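# Four arms sort stickered items into matching-colour containers

## Task

Put every item into the container whose colour matches the colour of the sticker on that item.

## Robot and tools

Robots: four identical i2rt Big YAM arms named arm1, arm2, arm3 and arm4. Each has six revolute joints, a two-finger gripper and a wrist camera that rides on top of the hand, looking toward the fingertips. The hand can reach about 1.0 m out from the joint1 axis. Calibrated foot (base_link) poses in the scene frame, each foot facing its own +x: arm1 x=-0.644 y=+1.377 z=+0.914 quat_wxyz=(+0.682, +0.007, +0.004, +0.731); arm2 x=-0.655 y=-0.555 z=+0.928 quat_wxyz=(+0.747, +0.002, +0.000, -0.665); arm3 x=+0.651 y=-1.332 z=+0.868 quat_wxyz=(+0.663, -0.004, -0.006, -0.748); arm4 x=+0.648 y=+0.477 z=+0.879 quat_wxyz=(+0.687, +0.001, +0.003, +0.727). Cameras: arm1_cam_wrist, arm2_cam_wrist, arm3_cam_wrist, arm4_cam_wrist, plus the fixed room cameras cam_room_a1, cam_room_a2, cam_room_b1, cam_room_b2.

Frame: one shared scene frame in metres, origin on the floor, +z up. "hand" is the spot between the finger pads, roughly 1 cm short of the tips. The fingers point along the hand's +z and separate along its y. Quaternions are written w, x, y, z. "hand_target" is where the hand would be at the joint targets currently held; under load the real hand may stop short, and the printed hand position grows less accurate at long reach.

move: optional keys arm1..arm4 and cameras. Each arm key is an object with "joints", "target" (optionally "speed"), or both; an arm not named keeps its previous command. "joints" maps names to absolute targets: joint1_rad..joint6_rad in radians, gripper_m in metres (fingertip gap). Ranges: joint1_rad -2.879..2.879 (base yaw, positive counter-clockwise seen from above, 0 = along the foot's facing); joint2_rad 0..3.141 (shoulder, 0 = upper arm back and roughly level, larger swings up then forward); joint3_rad 0..3.019 (elbow, 0 = folded, larger opens); joint4_rad -1.692..1.57 (hand pitch, positive tips fingers up); joint5_rad -1.57..1.57 (hand sideways, positive to the arm's right); joint6_rad -2.094..2.094 (roll, positive clockwise seen from behind); gripper_m 0..0.093. "done" tolerances: ±0.045, ±0.14, ±0.09, ±0.055, ±0.03, ±0.035 rad, gripper ±0.003 m. "target" is a single list of seven numbers [x, y, z, qw, qx, qy, qz]: an absolute hand pose in the scene frame in metres, in the same form the "hand" line shows; the hand travels in a straight line from its hand_target toward it. When "target" is given, "joints" may contain only gripper_m. "speed" (m/s, 0.002..0.5, default 0.25; turning capped at double that in rad/s) is allowed only with "target". Every motion in a call starts together; all hand paths finish together, paced by the slowest. A path takes 0.5 to 10 s and an action at most 15 s. The controller keeps each step within 100 mm and 20 degrees of the measured hand and solves damped IK, favouring position; expect ends a centimetre or more off, overshoot of speed near full stretch, and wide swings for joint moves. Paths ignore obstacles and other arms. Unknown keys make a call invalid; out-of-range values get it refused, and after a refusal (or a stop during a call) the rest of that reply's move, wait and finished_scene calls are skipped. cameras: list of camera names, ["all"] or omitted for all, [] for none.

wait: seconds 0..10, plus cameras; commands nothing and returns the full state. zoom_image: camera and region [x0, y0, x1, y1] in pixels from the image's top-left, at most 504 by 504, only for a camera included in the newest images. read_manual: section "licences" only. finished_scene: scene = the current scene's number; irreversible, and the goal must hold with the robots let go. The first scene is practice and may be skipped.

Results: per-robot state with joint_positions, Joint velocities (same order, rad/s and m/s; "within noise" if all are tiny), joint torques (N m, arm joints only, positive toward larger angle, offset and noisy; numbers 3 and 4 flip sign past ±28), hand, hand_target, joint_status and hand_status. A "move" line lists each arm given a motion with "done" or its worst status. Status words: off_target (resting away from target, maybe still pushing); time_out (joint could not finish; each joint keeps a nearby target and continues, with on_its_own naming the ones still travelling; send the reported position to relax it); not_followed (a safety check withheld targets, flagged as "joint command not followed" or "pose unreachable"; the arm may keep trying); limit_stop_at_motor_heat. In on_its_own, "held at" is the target, not the reading. "as last shown" marks arms not named, whose status lines read "not commanded" and other lines are repeated. "pictures" gives the image order; images may lag the state slightly.

Gripper: closed on nothing reads 0.000-0.002; in free air it reads up to about 0.002 wider than reality. Gripping a hard part reads up to 0.005 narrower than its width; aim about 0.005 below the first-touch reading for full force (deeper for soft, small or round items), remembering soft items get crushed. Release with a target well above the reading.

Cautions: the simulation keeps running while you think, arms holding their last command. Never knock items off the work area or onto the floor. Avoid arm-to-arm pressing or hard hits; no line reports contact, and the anti-collision check can be late and ignores fingers, gripper housings and wrist cameras. Arms do not stop on contact and keep pushing, which heats motors; MOTOR HOT appears at 85 °C and at 100 °C the arm drops everything and faults for 30-60 s or more, after which targets must be resent. Stretched poses and held loads also heat. Do not drop items, release them while moving, or slam. Loose objects may get an occasional brief shove.

Each tool is called after ">>>" by a JSON object that holds its "api" and its "payload", one argument or row to a line.

## Session

>>> {"api": "move", "payload": {

}}

Scene clock: 0.00 s.
Joint torques (N m): no reading
Motor temperatures (°C): arm1=[22 24 25 23 21 21 21] | arm2=[24 24 24 22 22 20 23] | arm3=[24 24 23 24 24 23 23] | arm4=[23 21 22 22 25 21 24]
Heat: arm1: hottest joint3_rad 25 °C; arm2: hottest joint1_rad 24 °C; arm3: hottest joint1_rad 24 °C; arm4: hottest joint5_rad 25 °C.
Joint velocities: within noise
arm1.joint_positions: joint1_rad=-0.126 joint2_rad=+0.534 joint3_rad=+1.403 joint4_rad=-1.611 joint5_rad=-0.026 joint6_rad=-0.127 gripper_m=+0.09396
arm1.joint_status: not commanded
arm1.hand: x=-0.6307 y=+1.5344 z=+1.4214 quat_wxyz=(-0.298, +0.671, -0.622, -0.272) (m; scene frame)
arm1.hand_target: x=-0.6306 y=+1.5327 z=+1.4326 quat_wxyz=(-0.308, +0.666, -0.618, -0.280) (m; scene frame)
arm1.hand_status: not commanded
arm2.joint_positions: joint1_rad=-0.045 joint2_rad=+0.390 joint3_rad=+1.428 joint4_rad=-1.186 joint5_rad=+0.166 joint6_rad=-0.774 gripper_m=+0.09396
arm2.joint_status: not commanded
arm2.hand: x=-0.6756 y=-0.6916 z=+1.5578 quat_wxyz=(-0.217, -0.319, -0.688, +0.615) (m; scene frame)
arm2.hand_target: x=-0.6760 y=-0.6854 z=+1.5653 quat_wxyz=(-0.221, -0.317, -0.681, +0.622) (m; scene frame)
arm2.hand_status: not commanded
arm3.joint_positions: joint1_rad=+0.075 joint2_rad=+0.276 joint3_rad=+1.523 joint4_rad=-1.599 joint5_rad=-0.185 joint6_rad=-0.597 gripper_m=+0.09396
arm3.joint_status: not commanded
arm3.hand: x=+0.6803 y=-1.3506 z=+1.4452 quat_wxyz=(-0.326, -0.350, -0.735, +0.481) (m; scene frame)
arm3.hand_target: x=+0.6804 y=-1.3484 z=+1.4507 quat_wxyz=(-0.328, -0.347, -0.731, +0.487) (m; scene frame)
arm3.hand_status: not commanded
arm4.joint_positions: joint1_rad=+0.109 joint2_rad=+0.555 joint3_rad=+1.556 joint4_rad=-1.251 joint5_rad=+0.178 joint6_rad=-0.775 gripper_m=+0.09396
arm4.joint_status: not commanded
arm4.hand: x=+0.6522 y=+0.6599 z=+1.5276 quat_wxyz=(-0.572, +0.731, -0.297, -0.221) (m; scene frame)
arm4.hand_target: x=+0.6531 y=+0.6547 z=+1.5360 quat_wxyz=(-0.580, +0.725, -0.296, -0.226) (m; scene frame)
arm4.hand_status: not commanded
pictures: arm1_cam_wrist, arm2_cam_wrist, arm3_cam_wrist, arm4_cam_wrist, cam_room_a1, cam_room_a2, cam_room_b1, cam_room_b2
Images, in order (width x height): arm1_cam_wrist 672x504, arm2_cam_wrist 672x504, arm3_cam_wrist 672x504, arm4_cam_wrist 672x504, cam_room_a1 672x504, cam_room_a2 672x504, cam_room_b1 672x504, cam_room_b2 672x504.

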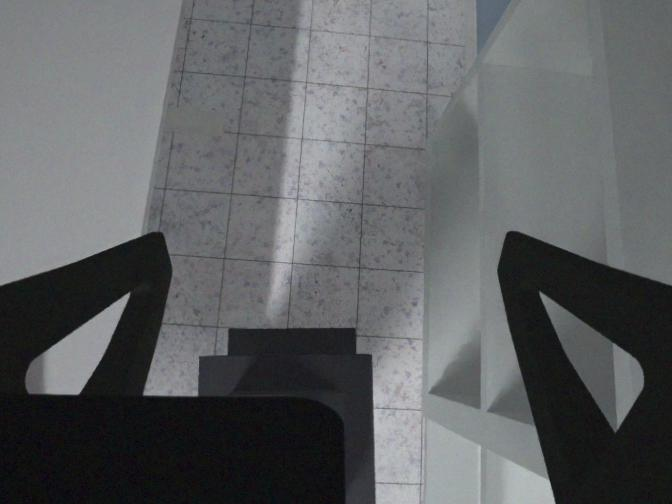

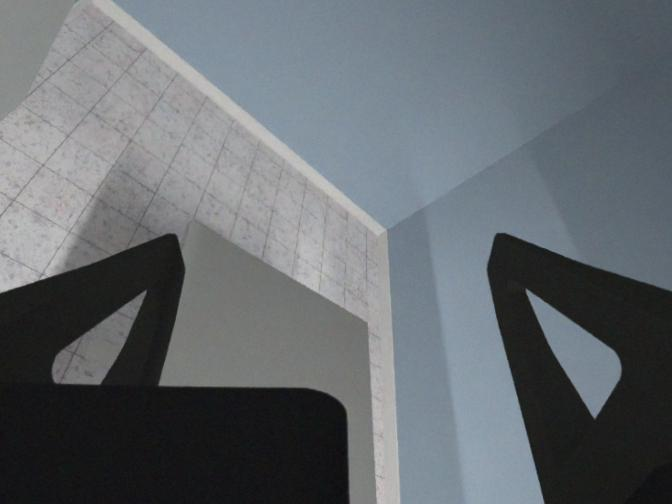

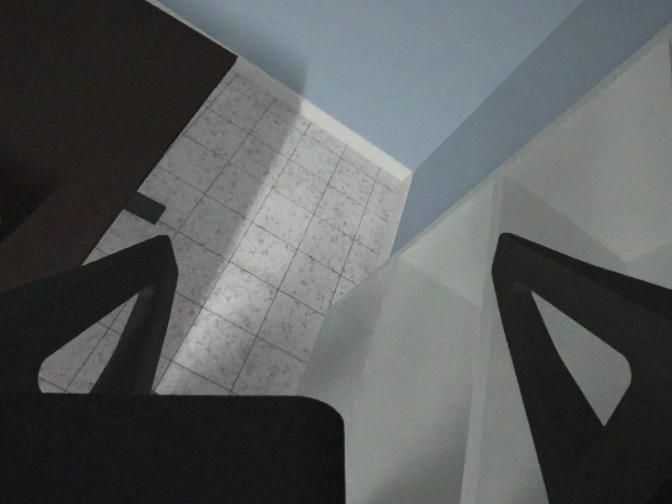

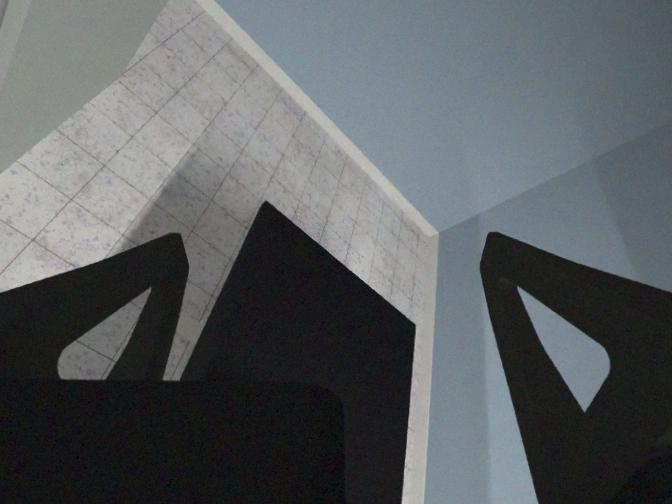

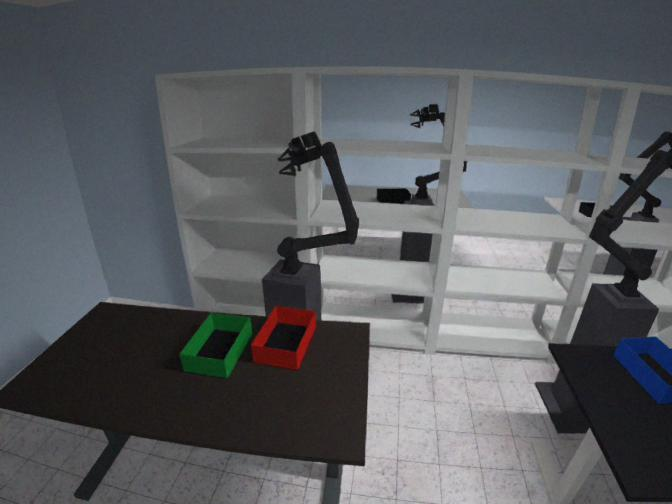

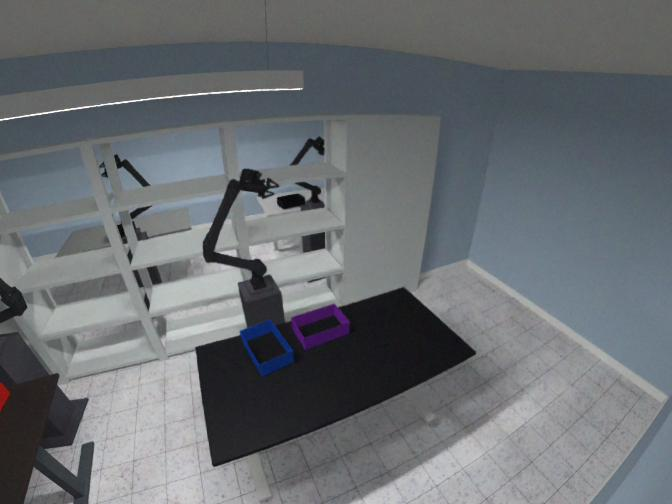

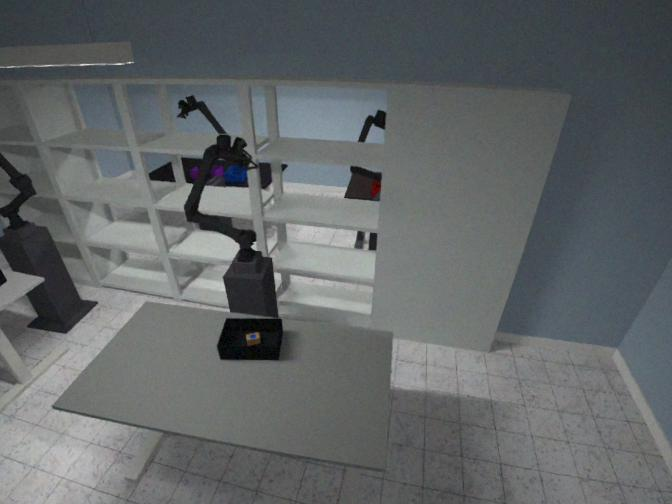

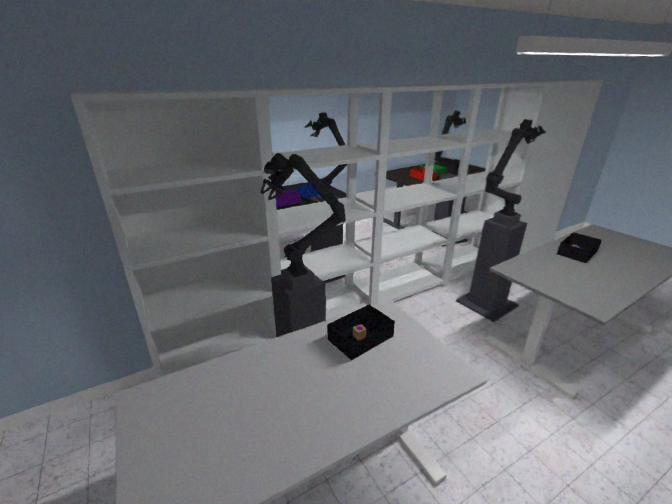

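>>> {"api": "zoom_image", "payload": {
  "camera": "cam_room_b1",
  "region": [190, 290, 320, 380]
}}

>>> {"api": "zoom_image", "payload": {
  "camera": "cam_room_b2",
  "region": [300, 290, 420, 370]
}}

>>> {"api": "zoom_image", "payload": {
  "camera": "cam_room_a1",
  "region": [150, 80, 480, 390]
}}

>>> {"api": "zoom_image", "payload": {
  "camera": "cam_room_a2",
  "region": [0, 100, 450, 480]
}}

>>> {"api": "zoom_image", "payload": {
  "camera": "cam_room_b1",
  "region": [0, 70, 420, 480]
}}

>>> {"api": "zoom_image", "payload": {
  "camera": "cam_room_b2",
  "region": [70, 70, 540, 480]
}}

Scaled by 3.877.

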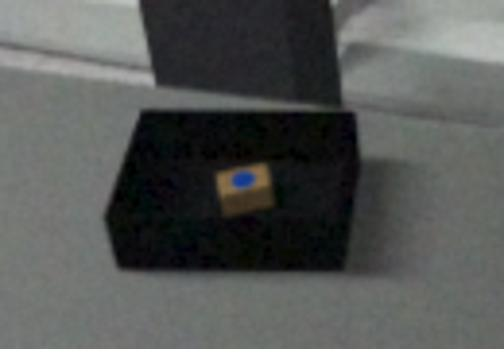

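Scaled by 4.200.

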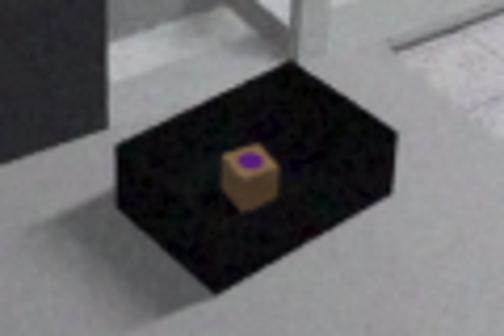

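Scaled by 1.527.

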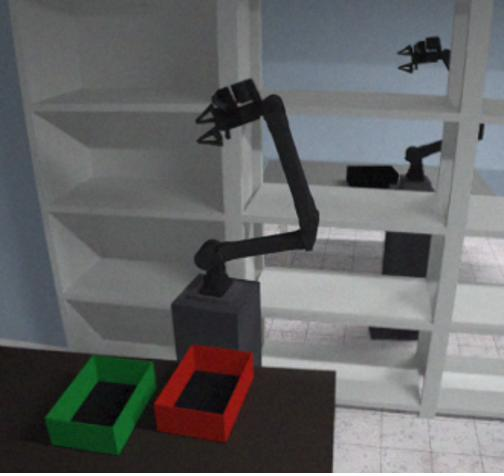

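Scaled by 1.120.

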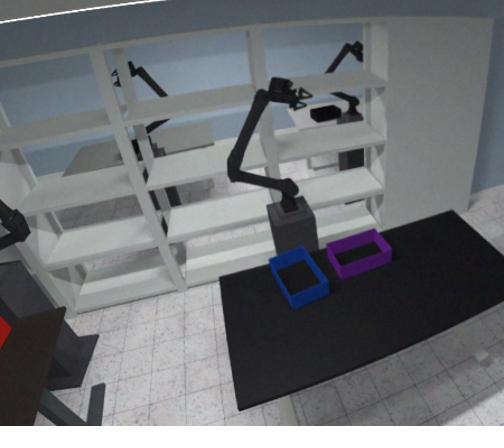

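Scaled by 1.200.

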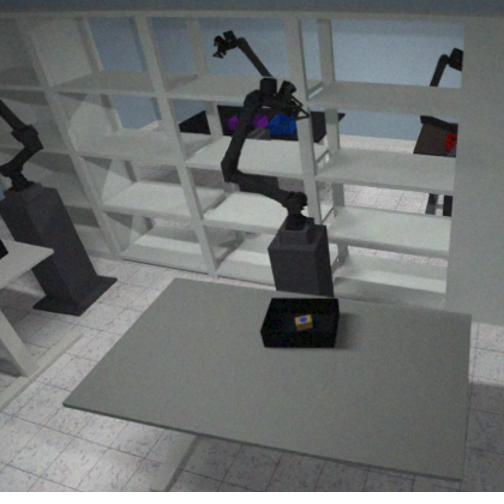

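Scaled by 1.072.

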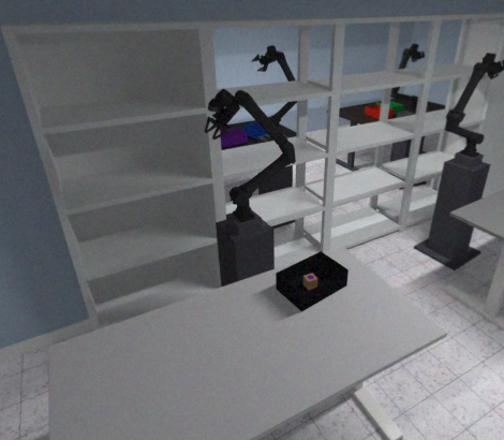

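>>> {"api": "move", "payload": {
  "arm1": {"joints":{"joint1_rad":1.5,"joint2_rad":1.4,"joint3_rad":1.5,"joint4_rad":-1.6,"joint5_rad":0,"joint6_rad":0}},
  "arm2": {"joints":{"joint1_rad":-1.687,"joint2_rad":1.4,"joint3_rad":1.5,"joint4_rad":-1.6,"joint5_rad":0,"joint6_rad":0}},
  "arm3": {"joints":{"joint1_rad":1.691,"joint2_rad":1.4,"joint3_rad":1.5,"joint4_rad":-1.6,"joint5_rad":0,"joint6_rad":0}},
  "arm4": {"joints":{"joint1_rad":-1.627,"joint2_rad":1.4,"joint3_rad":1.5,"joint4_rad":-1.6,"joint5_rad":0,"joint6_rad":0}}
}}

Scene clock: 65.90 s.
Joint torques (N m): arm1=[-2.55 -10.05 12.04 0.58 0.11 0.11] | arm2=[0.91 -13.51 11.3 0.38 -0.01 0.21] | arm3=[1.32 -14.15 9.4 -0.13 0.04 0.03] | arm4=[0.79 -13.98 9.35 -0.08 0.09 0.17]
Motor temperatures (°C): arm1=[22 24 29 23 21 21 21] | arm2=[24 25 27 23 22 20 23] | arm3=[24 25 24 24 24 23 23] | arm4=[23 22 27 22 24 21 24]
Heat: arm1: hottest joint3_rad 29 °C; arm2: hottest joint3_rad 27 °C; arm3: hottest joint2_rad 25 °C; arm4: hottest joint3_rad 27 °C.
move: arm1 done; arm2 done; arm3 done; arm4 done
Joint velocities: within noise
arm1.joint_positions: joint1_rad=+1.501 joint2_rad=+1.420 joint3_rad=+1.482 joint4_rad=-1.598 joint5_rad=-0.002 joint6_rad=-0.007 gripper_m=+0.09398
arm1.joint_status: all done
arm1.hand: x=-1.0609 y=+1.3769 z=+1.2139 quat_wxyz=(+0.000, +1.000, +0.003, -0.025) (m; scene frame)
arm1.hand_target: x=-1.0607 y=+1.3778 z=+1.2287 quat_wxyz=(-0.001, +0.999, -0.001, -0.043) (m; scene frame)
arm1.hand_status: not commanded
arm2.joint_positions: joint1_rad=-1.690 joint2_rad=+1.402 joint3_rad=+1.498 joint4_rad=-1.588 joint5_rad=+0.000 joint6_rad=-0.014 gripper_m=+0.09397
arm2.joint_status: all done
arm2.hand: x=-1.0804 y=-0.5549 z=+1.2341 quat_wxyz=(+0.002, -0.999, -0.006, +0.039) (m; scene frame)
arm2.hand_target: x=-1.0775 y=-0.5561 z=+1.2356 quat_wxyz=(+0.002, -0.999, +0.000, +0.035) (m; scene frame)
arm2.hand_status: not commanded
arm3.joint_positions: joint1_rad=+1.688 joint2_rad=+1.415 joint3_rad=+1.490 joint4_rad=-1.595 joint5_rad=+0.000 joint6_rad=-0.008 gripper_m=+0.09398
arm3.joint_status: all done
arm3.hand: x=+1.0743 y=-1.3293 z=+1.1663 quat_wxyz=(-0.026, +0.003, -1.000, +0.007) (m; scene frame)
arm3.hand_target: x=+1.0724 y=-1.3281 z=+1.1761 quat_wxyz=(-0.036, +0.000, -0.999, +0.007) (m; scene frame)
arm3.hand_status: not commanded
arm4.joint_positions: joint1_rad=-1.631 joint2_rad=+1.414 joint3_rad=+1.487 joint4_rad=-1.590 joint5_rad=+0.000 joint6_rad=-0.014 gripper_m=+0.09398
arm4.joint_status: all done
arm4.hand: x=+1.0734 y=+0.4762 z=+1.1746 quat_wxyz=(-0.025, +0.005, -1.000, +0.002) (m; scene frame)
arm4.hand_target: x=+1.0711 y=+0.4781 z=+1.1854 quat_wxyz=(-0.033, +0.000, -0.999, +0.002) (m; scene frame)
arm4.hand_status: not commanded
pictures: arm1_cam_wrist, arm2_cam_wrist, arm3_cam_wrist, arm4_cam_wrist, cam_room_a1, cam_room_a2, cam_room_b1, cam_room_b2
Images, in order (width x height): arm1_cam_wrist 672x504, arm2_cam_wrist 672x504, arm3_cam_wrist 672x504, arm4_cam_wrist 672x504, cam_room_a1 672x504, cam_room_a2 672x504, cam_room_b1 672x504, cam_room_b2 672x504.

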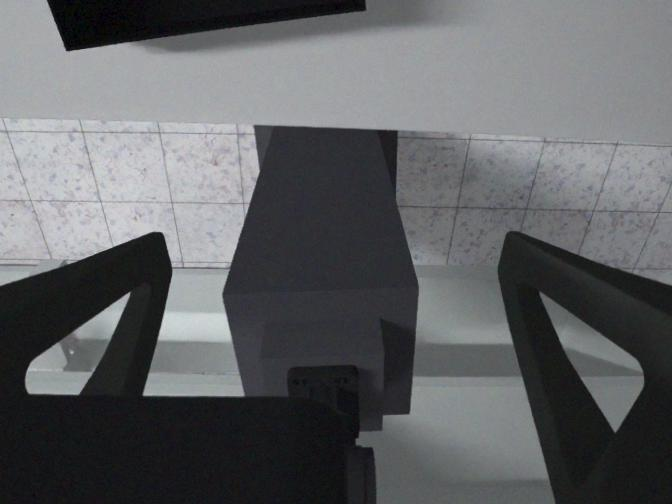

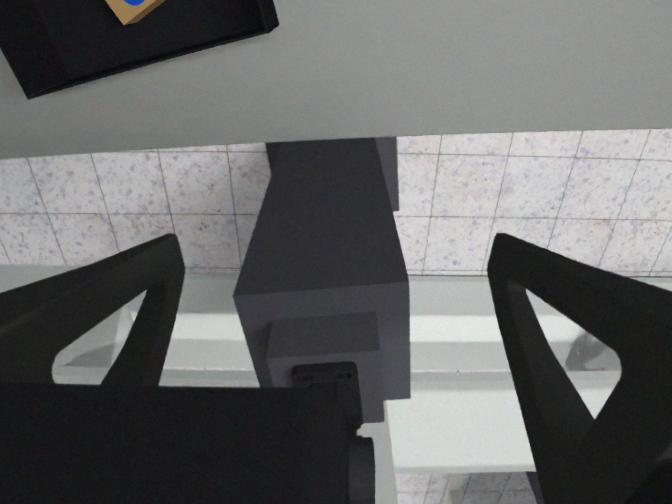

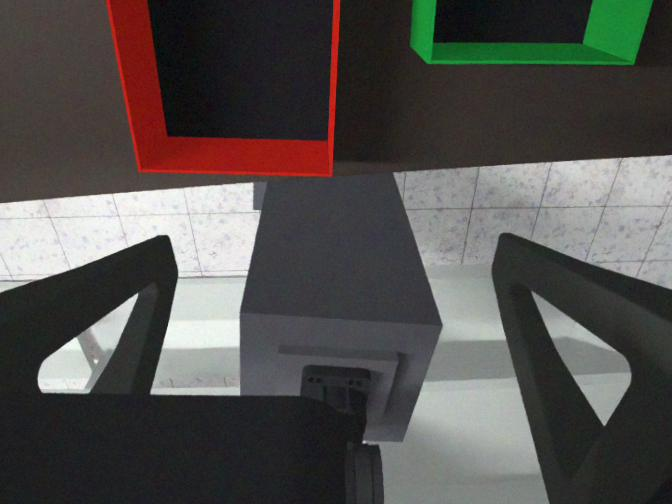

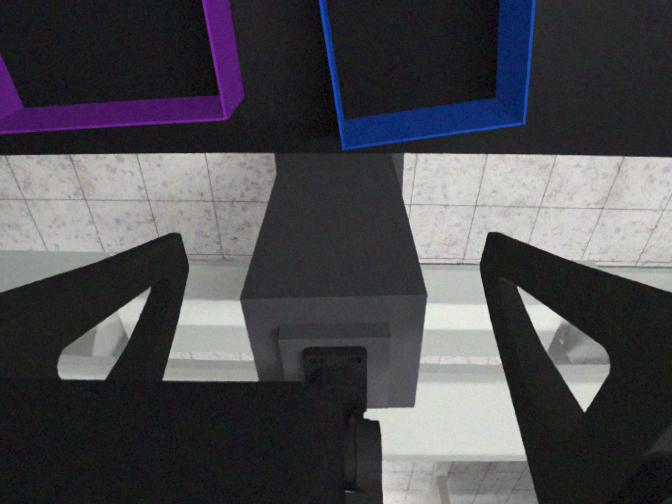

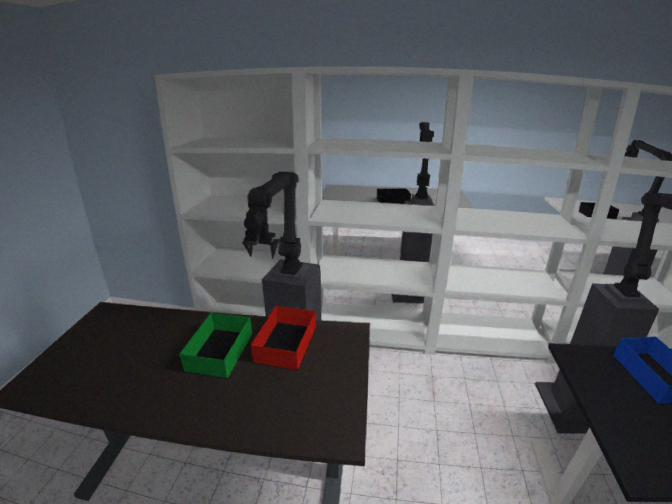

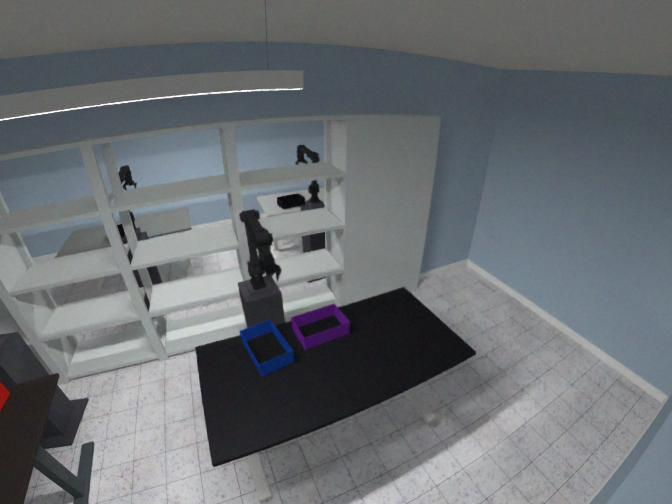

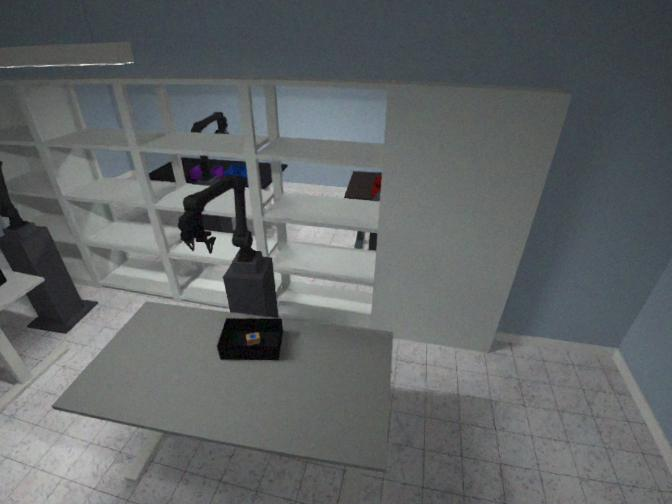

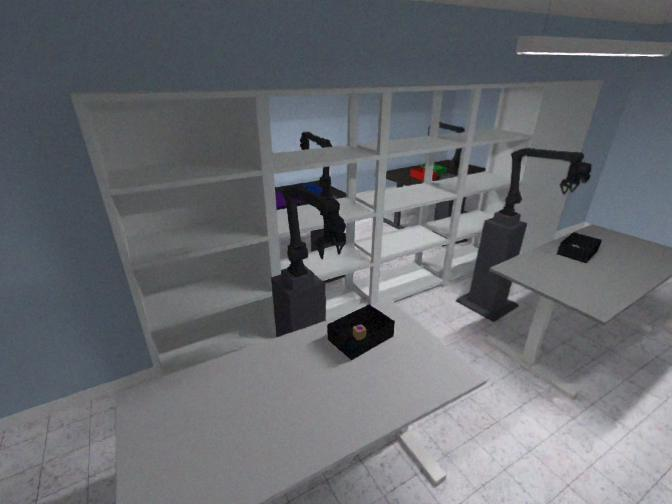

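>>> {"api": "move", "payload": {
  "arm1": {"joints":{"joint1_rad":1.75,"joint2_rad":1.4,"joint3_rad":1.65,"joint4_rad":-1.21}},
  "arm2": {"joints":{"joint1_rad":-1.487,"joint2_rad":1.4,"joint3_rad":1.65,"joint4_rad":-1.21}},
  "arm3": {"joints":{"joint2_rad":1.4,"joint3_rad":1.65,"joint4_rad":-1.21}},
  "arm4": {"joints":{"joint1_rad":-1.527,"joint2_rad":1.4,"joint3_rad":1.65,"joint4_rad":-1.21}},
  "cameras": ["arm1_cam_wrist","arm2_cam_wrist","arm3_cam_wrist","arm4_cam_wrist"]
}}

Scene clock: 84.20 s.
Joint torques (N m): arm1=[-2.32 -10.34 15.42 2.11 0.07 0.08] | arm2=[0.09 -14.21 15.47 2.51 0.02 0.2] | arm3=[1.38 -13.8 12.85 1.61 0.04 0.03] | arm4=[0.09 -13.92 11.92 1.52 0.12 0.16]
Motor temperatures (°C): arm1=[22 25 30 23 21 21 21] | arm2=[24 25 29 22 22 20 23] | arm3=[24 26 25 24 24 23 23] | arm4=[23 22 30 22 24 21 24]
Heat: arm1: hottest joint3_rad 30 °C; arm2: hottest joint3_rad 29 °C; arm3: hottest joint2_rad 26 °C; arm4: hottest joint3_rad 30 °C.
move: arm1 done; arm2 done; arm3 done; arm4 done
Joint velocities: within noise
arm1.joint_positions: joint1_rad=+1.759 joint2_rad=+1.412 joint3_rad=+1.603 joint4_rad=-1.229 joint5_rad=-0.002 joint6_rad=-0.006 gripper_m=+0.09398
arm1.joint_status: all done
arm1.hand: x=-1.1494 y=+1.2419 z=+1.2975 quat_wxyz=(+0.031, +0.954, +0.127, -0.268) (m; scene frame)
arm1.hand_target: x=-1.1565 y=+1.2453 z=+1.3300 quat_wxyz=(+0.035, +0.944, +0.119, -0.306) (m; scene frame)
arm1.hand_status: not commanded
arm2.joint_positions: joint1_rad=-1.480 joint2_rad=+1.400 joint3_rad=+1.607 joint4_rad=-1.227 joint5_rad=+0.000 joint6_rad=-0.013 gripper_m=+0.09397
arm2.joint_status: all done
arm2.hand: x=-1.1715 y=-0.6650 z=+1.3106 quat_wxyz=(-0.025, -0.957, -0.107, +0.269) (m; scene frame)
arm2.hand_target: x=-1.1807 y=-0.6630 z=+1.3351 quat_wxyz=(-0.029, -0.949, -0.096, +0.298) (m; scene frame)
arm2.hand_status: not commanded
arm3.joint_positions: joint1_rad=+1.688 joint2_rad=+1.404 joint3_rad=+1.608 joint4_rad=-1.225 joint5_rad=+0.000 joint6_rad=-0.008 gripper_m=+0.09398
arm3.joint_status: all done
arm3.hand: x=+1.1789 y=-1.3285 z=+1.2509 quat_wxyz=(-0.272, +0.004, -0.962, +0.008) (m; scene frame)
arm3.hand_target: x=+1.1860 y=-1.3268 z=+1.2763 quat_wxyz=(-0.301, +0.002, -0.954, +0.007) (m; scene frame)
arm3.hand_status: not commanded
arm4.joint_positions: joint1_rad=-1.518 joint2_rad=+1.403 joint3_rad=+1.612 joint4_rad=-1.226 joint5_rad=-0.001 joint6_rad=-0.013 gripper_m=+0.09398
arm4.joint_status: all done
arm4.hand: x=+1.1751 y=+0.5357 z=+1.2620 quat_wxyz=(-0.271, +0.059, -0.961, -0.012) (m; scene frame)
arm4.hand_target: x=+1.1828 y=+0.5320 z=+1.2846 quat_wxyz=(-0.298, +0.048, -0.953, -0.014) (m; scene frame)
arm4.hand_status: not commanded
pictures: arm1_cam_wrist, arm2_cam_wrist, arm3_cam_wrist, arm4_cam_wrist
Images, in order (width x height): arm1_cam_wrist 672x504, arm2_cam_wrist 672x504, arm3_cam_wrist 672x504, arm4_cam_wrist 672x504.

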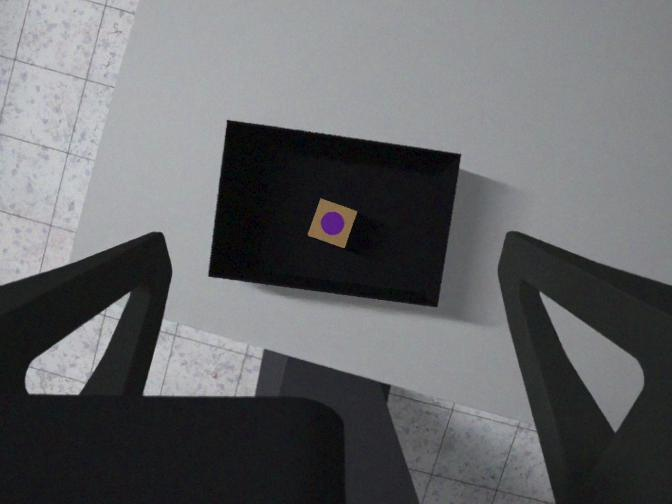

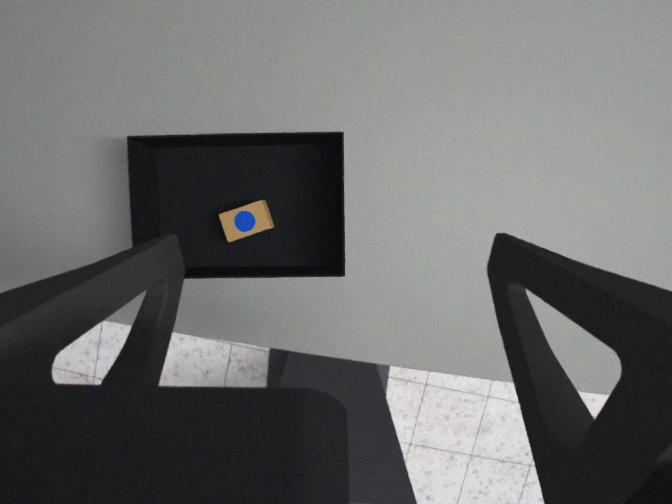

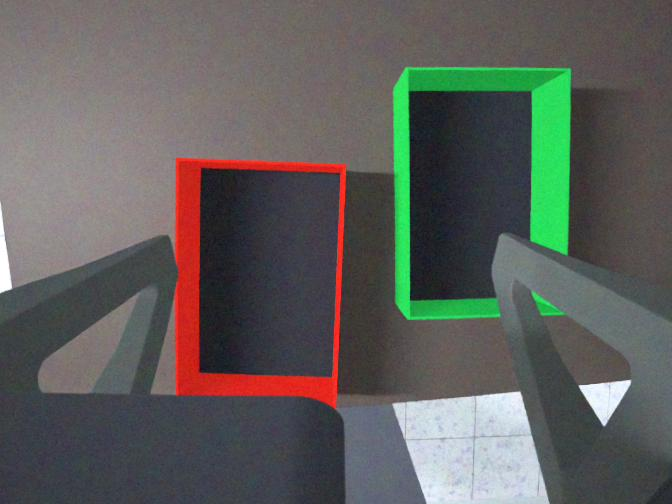

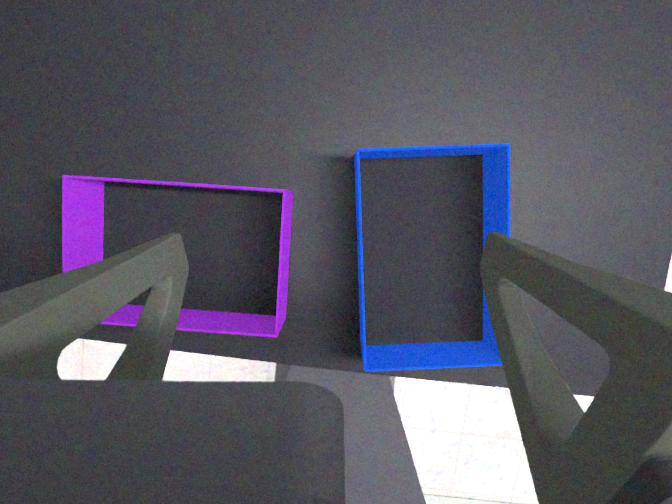

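>>> {"api": "move", "payload": {
  "arm1": {"target":[-1.1565,1.2453,1.18,0.035,0.944,0.119,-0.306]},
  "arm2": {"target":[-1.1807,-0.763,1.235,-0.029,-0.949,-0.096,0.298]},
  "arm4": {"target":[1.1828,0.532,1.1346,-0.298,0.048,-0.953,-0.014]},
  "cameras": ["arm1_cam_wrist","arm2_cam_wrist","arm4_cam_wrist"]
}}

Scene clock: 97.20 s.
Joint torques (N m): arm1=[-2.55 -9.41 12.36 2.07 0.09 0.07] | arm2=[0.62 -13.22 11.08 2.63 0.24 0.2] | arm3=[1.32 -13.8 12.77 1.62 0.05 0.03] | arm4=[0.03 -12.75 9.54 1.62 0.09 0.2]
Motor temperatures (°C): arm1=[22 25 33 23 21 21 21] | arm2=[24 25 32 22 22 20 23] | arm3=[24 25 26 24 24 23 23] | arm4=[23 23 32 22 24 21 24]
Heat: arm1: hottest joint3_rad 33 °C; arm2: hottest joint3_rad 32 °C; arm3: hottest joint3_rad 26 °C; arm4: hottest joint3_rad 32 °C.
move: arm1 off_target; arm2 off_target; arm4 done
Joint velocities: within noise
arm1.joint_positions: joint1_rad=+1.759 joint2_rad=+1.377 joint3_rad=+1.215 joint4_rad=-0.834 joint5_rad=-0.001 joint6_rad=-0.006 gripper_m=+0.09398
arm1.joint_status: not commanded
arm1.hand: x=-1.1489 y=+1.2431 z=+1.1691 quat_wxyz=(+0.034, +0.948, +0.127, -0.289) (m; scene frame)
arm1.hand_target: x=-1.1562 y=+1.2454 z=+1.1801 quat_wxyz=(+0.035, +0.944, +0.119, -0.306) (m; scene frame)
arm1.hand_status: off_target (0.013 m and 2.2 deg from the pose sent, 0.118 m and 4.6 deg at the start)
arm2.joint_positions: joint1_rad=-1.274 joint2_rad=+1.429 joint3_rad=+1.451 joint4_rad=-0.977 joint5_rad=+0.117 joint6_rad=+0.160 gripper_m=+0.09397
arm2.joint_status: not commanded
arm2.hand: x=-1.1754 y=-0.7623 z=+1.2503 quat_wxyz=(-0.031, -0.946, -0.103, +0.305) (m; scene frame)
arm2.hand_target: x=-1.1804 y=-0.7627 z=+1.2353 quat_wxyz=(-0.029, -0.949, -0.096, +0.298) (m; scene frame)
arm2.hand_status: off_target (0.016 m and 1.2 deg from the pose sent, 0.124 m and 3.7 deg at the start)
arm3: as last shown
arm4.joint_positions: joint1_rad=-1.518 joint2_rad=+1.374 joint3_rad=+1.231 joint4_rad=-0.830 joint5_rad=-0.001 joint6_rad=-0.012 gripper_m=+0.09398
arm4.joint_status: not commanded
arm4.hand: x=+1.1768 y=+0.5355 z=+1.1341 quat_wxyz=(-0.292, +0.059, -0.955, -0.013) (m; scene frame)
arm4.hand_target: x=+1.1827 y=+0.5320 z=+1.1348 quat_wxyz=(-0.298, +0.048, -0.953, -0.014) (m; scene frame)
arm4.hand_status: done (0.007 m and 1.4 deg from the pose sent, 0.128 m and 3.5 deg at the start)
pictures: arm1_cam_wrist, arm2_cam_wrist, arm4_cam_wrist
Images, in order (width x height): arm1_cam_wrist 672x504, arm2_cam_wrist 672x504, arm4_cam_wrist 672x504.

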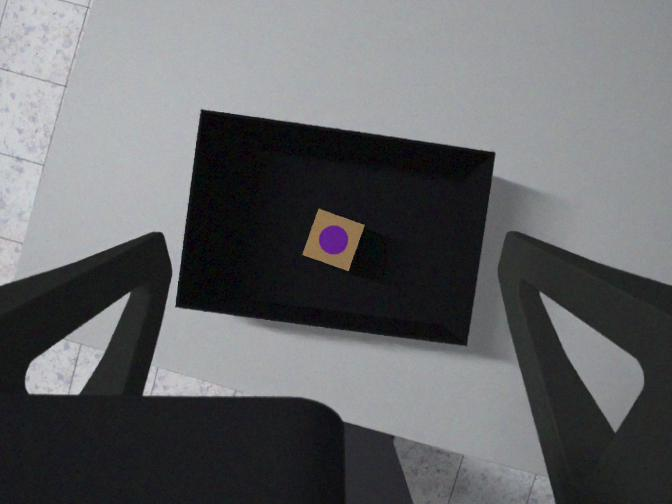

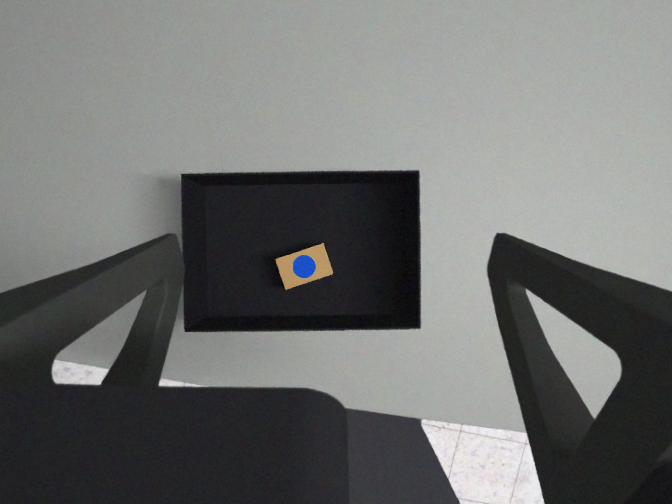

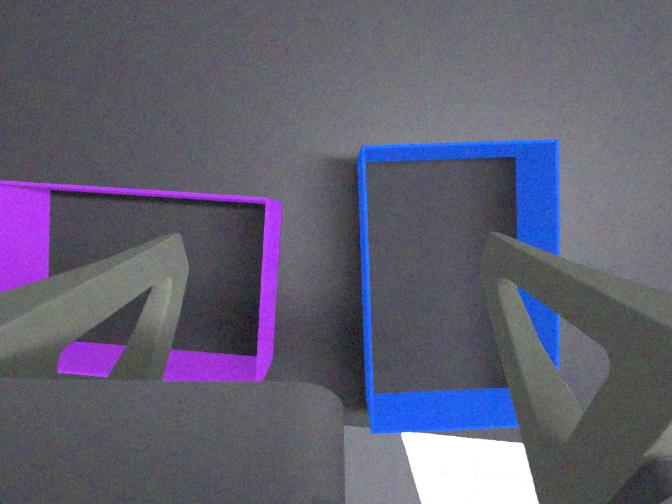

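>>> {"api": "move", "payload": {
  "arm1": {"target":[-1.116,1.252,0.97,0,0.9998,-0.0218,0]},
  "cameras": ["arm1_cam_wrist","cam_room_b2"]
}}

>>> {"api": "zoom_image", "payload": {
  "camera": "cam_room_b2",
  "region": [260, 200, 440, 380]
}}

Scene clock: 130.77 s.
Joint torques (N m): arm1=[-1.49 -13.16 11.49 0.09 -0.03 0.09] | arm2=[0.56 -13.22 11.11 2.63 0.24 0.21] | arm3=[1.2 -13.74 12.81 1.63 0.04 0.03] | arm4=[0.26 -12.98 9.5 1.4 0.09 0.18]
Motor temperatures (°C): arm1=[22 25 34 23 21 21 21] | arm2=[24 26 30 23 22 20 23] | arm3=[24 25 28 24 24 23 23] | arm4=[23 24 32 22 24 21 24]
Heat: arm1: hottest joint3_rad 34 °C; arm2: hottest joint3_rad 30 °C; arm3: hottest joint3_rad 28 °C; arm4: hottest joint3_rad 32 °C.
move: arm1 off_target
Joint velocities: within noise
arm1.joint_positions: joint1_rad=+1.759 joint2_rad=+1.772 joint3_rad=+1.208 joint4_rad=-1.043 joint5_rad=-0.005 joint6_rad=+0.292 gripper_m=+0.09398
arm1.joint_status: not commanded
arm1.hand: x=-1.1050 y=+1.2553 z=+0.9588 quat_wxyz=(-0.004, +1.000, -0.018, +0.011) (m; scene frame)
arm1.hand_target: x=-1.1158 y=+1.2521 z=+0.9702 quat_wxyz=(+0.000, +1.000, -0.022, +0.000) (m; scene frame)
arm1.hand_status: off_target (0.016 m and 1.4 deg from the pose sent, 0.202 m and 38.1 deg at the start)
arm2, arm3, arm4: as last shown
arm2.joint_positions: joint1_rad=-1.274 joint2_rad=+1.429 joint3_rad=+1.451 joint4_rad=-0.977 joint5_rad=+0.117 joint6_rad=+0.161 gripper_m=+0.09397
arm2.hand_target: x=-1.1804 y=-0.7628 z=+1.2353 quat_wxyz=(-0.029, -0.949, -0.096, +0.298) (m; scene frame)
arm4.hand_target: x=+1.1827 y=+0.5320 z=+1.1347 quat_wxyz=(-0.298, +0.048, -0.953, -0.014) (m; scene frame)
pictures: arm1_cam_wrist, cam_room_b2
Images, in order (width x height): arm1_cam_wrist 672x504, cam_room_b2 672x504.

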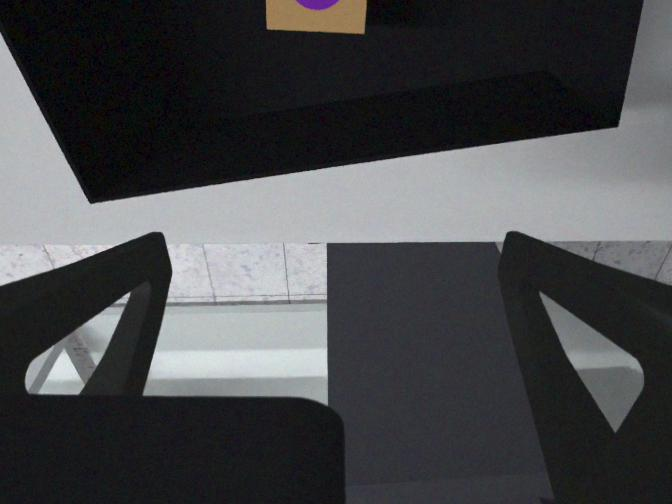

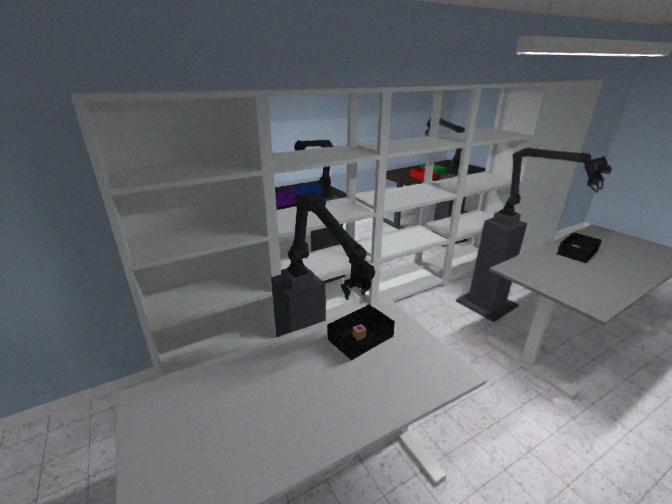

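Scaled by 2.800.

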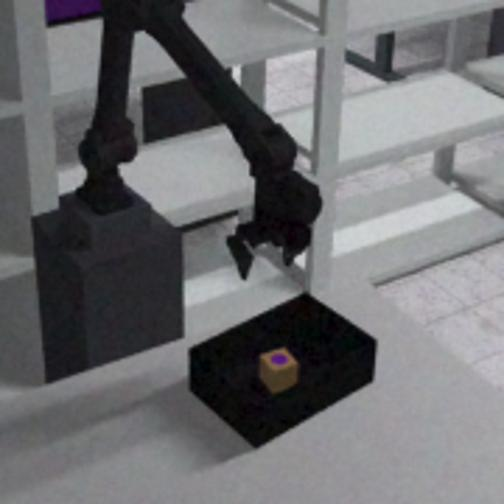

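>>> {"api": "move", "payload": {
  "arm1": {"target":[-1.156,1.24,0.89,0,0.9998,-0.0218,0]},
  "cameras": ["arm1_cam_wrist","cam_room_b2"]
}}

>>> {"api": "zoom_image", "payload": {
  "camera": "cam_room_b2",
  "region": [310, 250, 410, 360]
}}

Scene clock: 141.57 s.
Joint torques (N m): arm1=[-1.49 -15.5 11.9 0.76 -0.05 0.11] | arm2=[0.62 -13.16 11.11 2.65 0.23 0.21] | arm3=[1.14 -13.74 12.77 1.68 0.05 0.03] | arm4=[0.26 -12.57 9.48 1.42 0.1 0.17]
Motor temperatures (°C): arm1=[22 25 33 23 21 21 21] | arm2=[24 26 30 23 22 20 23] | arm3=[24 25 29 24 24 23 23] | arm4=[23 24 33 22 24 21 24]
Heat: arm1: hottest joint3_rad 33 °C; arm2: hottest joint3_rad 30 °C; arm3: hottest joint3_rad 29 °C; arm4: hottest joint3_rad 33 °C.
move: arm1 off_target
Joint velocities: within noise
arm1.joint_positions: joint1_rad=+1.759 joint2_rad=+1.986 joint3_rad=+1.258 joint4_rad=-0.928 joint5_rad=-0.005 joint6_rad=+0.297 gripper_m=+0.09398
arm1.joint_status: not commanded
arm1.hand: x=-1.1290 y=+1.2495 z=+0.8718 quat_wxyz=(-0.010, +0.999, -0.020, +0.034) (m; scene frame)
arm1.hand_target: x=-1.1548 y=+1.2403 z=+0.8911 quat_wxyz=(+0.000, +1.000, -0.022, +0.000) (m; scene frame)
arm1.hand_status: off_target (0.034 m and 4.0 deg from the pose sent, 0.087 m and 1.4 deg at the start)
arm2, arm3, arm4: as last shown
pictures: arm1_cam_wrist, cam_room_b2
Images, in order (width x height): arm1_cam_wrist 672x504, cam_room_b2 672x504.

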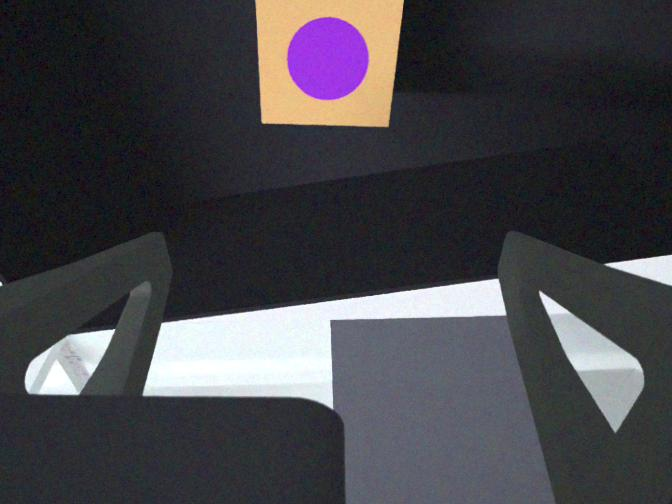

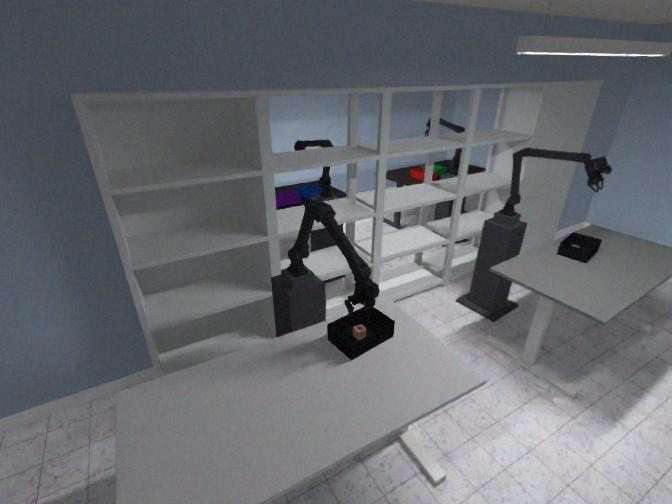

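Scaled by 4.582.

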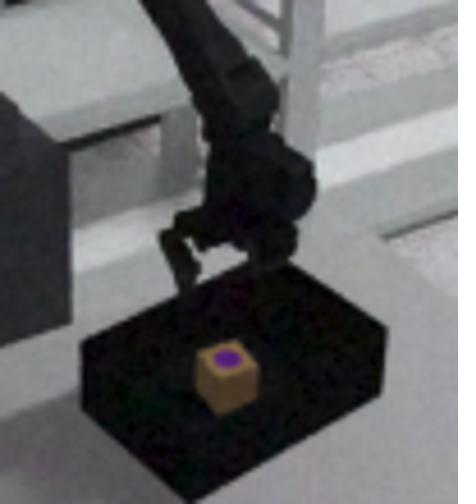

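>>> {"api": "move", "payload": {
  "arm1": {"joints":{"joint1_rad":1.761,"joint2_rad":2.12,"joint3_rad":1.245,"joint4_rad":-0.64,"joint5_rad":0,"joint6_rad":0.297}},
  "cameras": ["arm1_cam_wrist"]
}}

Scene clock: 166.83 s.
Joint torques (N m): arm1=[-2.14 -16.62 7.49 0.96 0.11 0.05] | arm2=[0.62 -13.1 11.12 2.62 0.23 0.2] | arm3=[1.32 -13.63 12.79 1.63 0.04 0.03] | arm4=[0.21 -12.86 9.63 1.42 0.09 0.15]
Motor temperatures (°C): arm1=[22 26 32 23 21 21 21] | arm2=[24 26 30 23 22 20 23] | arm3=[24 25 30 24 24 23 23] | arm4=[23 24 33 22 24 21 24]
Heat: arm1: hottest joint3_rad 32 °C; arm2: hottest joint3_rad 30 °C; arm3: hottest joint3_rad 30 °C; arm4: hottest joint3_rad 33 °C.
move: arm1 done
Joint velocities: within noise
arm1.joint_positions: joint1_rad=+1.759 joint2_rad=+2.134 joint3_rad=+1.234 joint4_rad=-0.653 joint5_rad=-0.002 joint6_rad=+0.297 gripper_m=+0.09398
arm1.joint_status: all done
arm1.hand: x=-1.1519 y=+1.2447 z=+0.7912 quat_wxyz=(+0.002, +1.000, -0.020, -0.017) (m; scene frame)
arm1.hand_target: x=-1.1638 y=+1.2408 z=+0.8011 quat_wxyz=(+0.006, +0.999, -0.019, -0.035) (m; scene frame)
arm1.hand_status: not commanded
arm2, arm3, arm4: as last shown
pictures: arm1_cam_wrist
Images, in order (width x height): arm1_cam_wrist 672x504.

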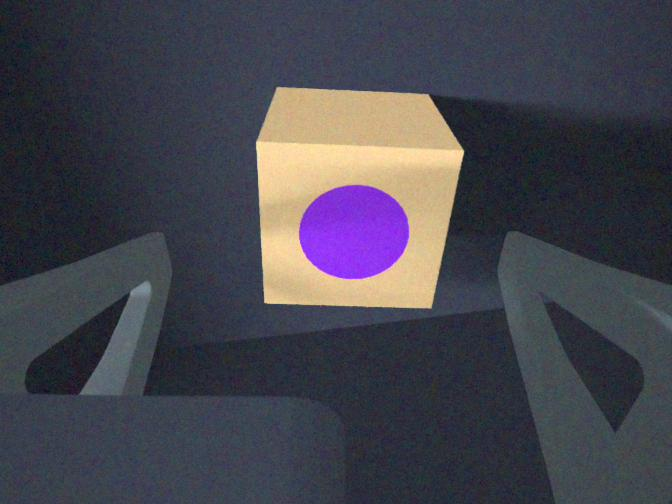

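>>> {"api": "move", "payload": {
  "arm1": {"joints":{"joint1_rad":1.747,"joint2_rad":2.204,"joint3_rad":1.251,"joint4_rad":-0.58,"joint5_rad":0,"joint6_rad":0.297}},
  "cameras": ["arm1_cam_wrist"]
}}

Scene clock: 178.17 s.
Joint torques (N m): arm1=[-2.9 -15.97 7.57 0.9 0.05 0.02] | arm2=[0.56 -13.1 11.1 2.63 0.24 0.21] | arm3=[1.38 -13.63 12.78 1.63 0.04 0.03] | arm4=[0.21 -12.75 9.74 1.51 0.08 0.19]
Motor temperatures (°C): arm1=[22 26 32 23 21 21 21] | arm2=[24 26 30 23 22 20 23] | arm3=[24 25 30 24 24 23 23] | arm4=[23 24 33 22 24 21 24]
Heat: arm1: hottest joint3_rad 32 °C; arm2: hottest joint3_rad 30 °C; arm3: hottest joint3_rad 30 °C; arm4: hottest joint3_rad 33 °C.
move: arm1 done
Joint velocities: within noise
arm1.joint_positions: joint1_rad=+1.759 joint2_rad=+2.204 joint3_rad=+1.234 joint4_rad=-0.593 joint5_rad=-0.002 joint6_rad=+0.297 gripper_m=+0.09398
arm1.joint_status: all done
arm1.hand: x=-1.1479 y=+1.2464 z=+0.7563 quat_wxyz=(+0.001, +1.000, -0.020, -0.012) (m; scene frame)
arm1.hand_target: x=-1.1616 y=+1.2492 z=+0.7604 quat_wxyz=(+0.004, +0.999, -0.026, -0.026) (m; scene frame)
arm1.hand_status: not commanded
arm2, arm3, arm4: as last shown
pictures: arm1_cam_wrist
Images, in order (width x height): arm1_cam_wrist 672x504.

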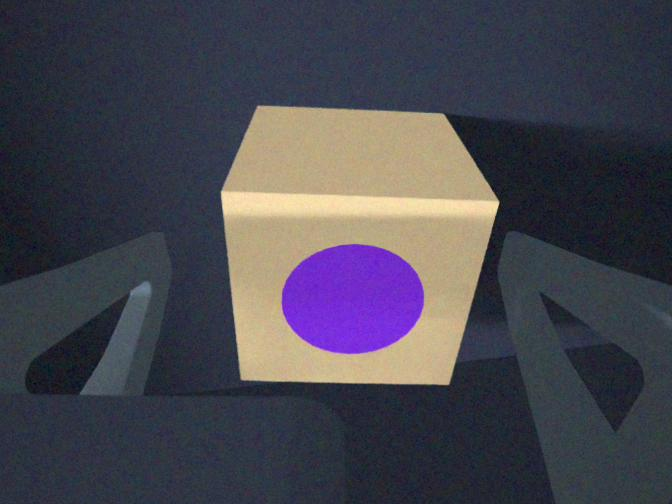

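>>> {"api": "move", "payload": {
  "arm1": {"joints":{"gripper_m":0.045}},
  "cameras": ["arm1_cam_wrist"]
}}

Scene clock: 190.70 s.
Joint torques (N m): arm1=[-2.67 -15.62 7.45 0.85 0.11 0.06] | arm2=[0.62 -13.1 11.11 2.66 0.23 0.2] | arm3=[1.26 -13.86 12.75 1.62 0.05 0.03] | arm4=[0.09 -12.57 9.58 1.29 0.09 0.15]
Motor temperatures (°C): arm1=[22 27 31 23 21 21 21] | arm2=[24 26 30 23 22 20 23] | arm3=[24 25 31 24 24 23 23] | arm4=[23 24 33 22 24 21 24]
Heat: arm1: hottest joint3_rad 31 °C; arm2: hottest joint3_rad 30 °C; arm3: hottest joint3_rad 31 °C; arm4: hottest joint3_rad 33 °C.
move: arm1 off_target
Joint velocities: within noise
arm1.joint_positions: joint1_rad=+1.758 joint2_rad=+2.204 joint3_rad=+1.234 joint4_rad=-0.592 joint5_rad=-0.002 joint6_rad=+0.297 gripper_m=+0.05278
arm1.joint_status: gripper_m off_target (ended at +0.05280, target +0.04500)
arm1.hand: x=-1.1481 y=+1.2467 z=+0.7563 quat_wxyz=(+0.001, +1.000, -0.020, -0.012) (m; scene frame)
arm1.hand_target: x=-1.1616 y=+1.2493 z=+0.7604 quat_wxyz=(+0.004, +0.999, -0.026, -0.026) (m; scene frame)
arm1.hand_status: not commanded
arm2, arm3, arm4: as last shown
pictures: arm1_cam_wrist
Images, in order (width x height): arm1_cam_wrist 672x504.

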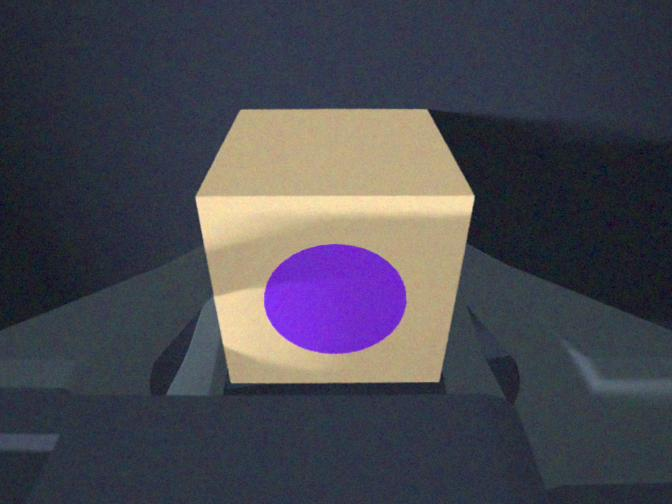

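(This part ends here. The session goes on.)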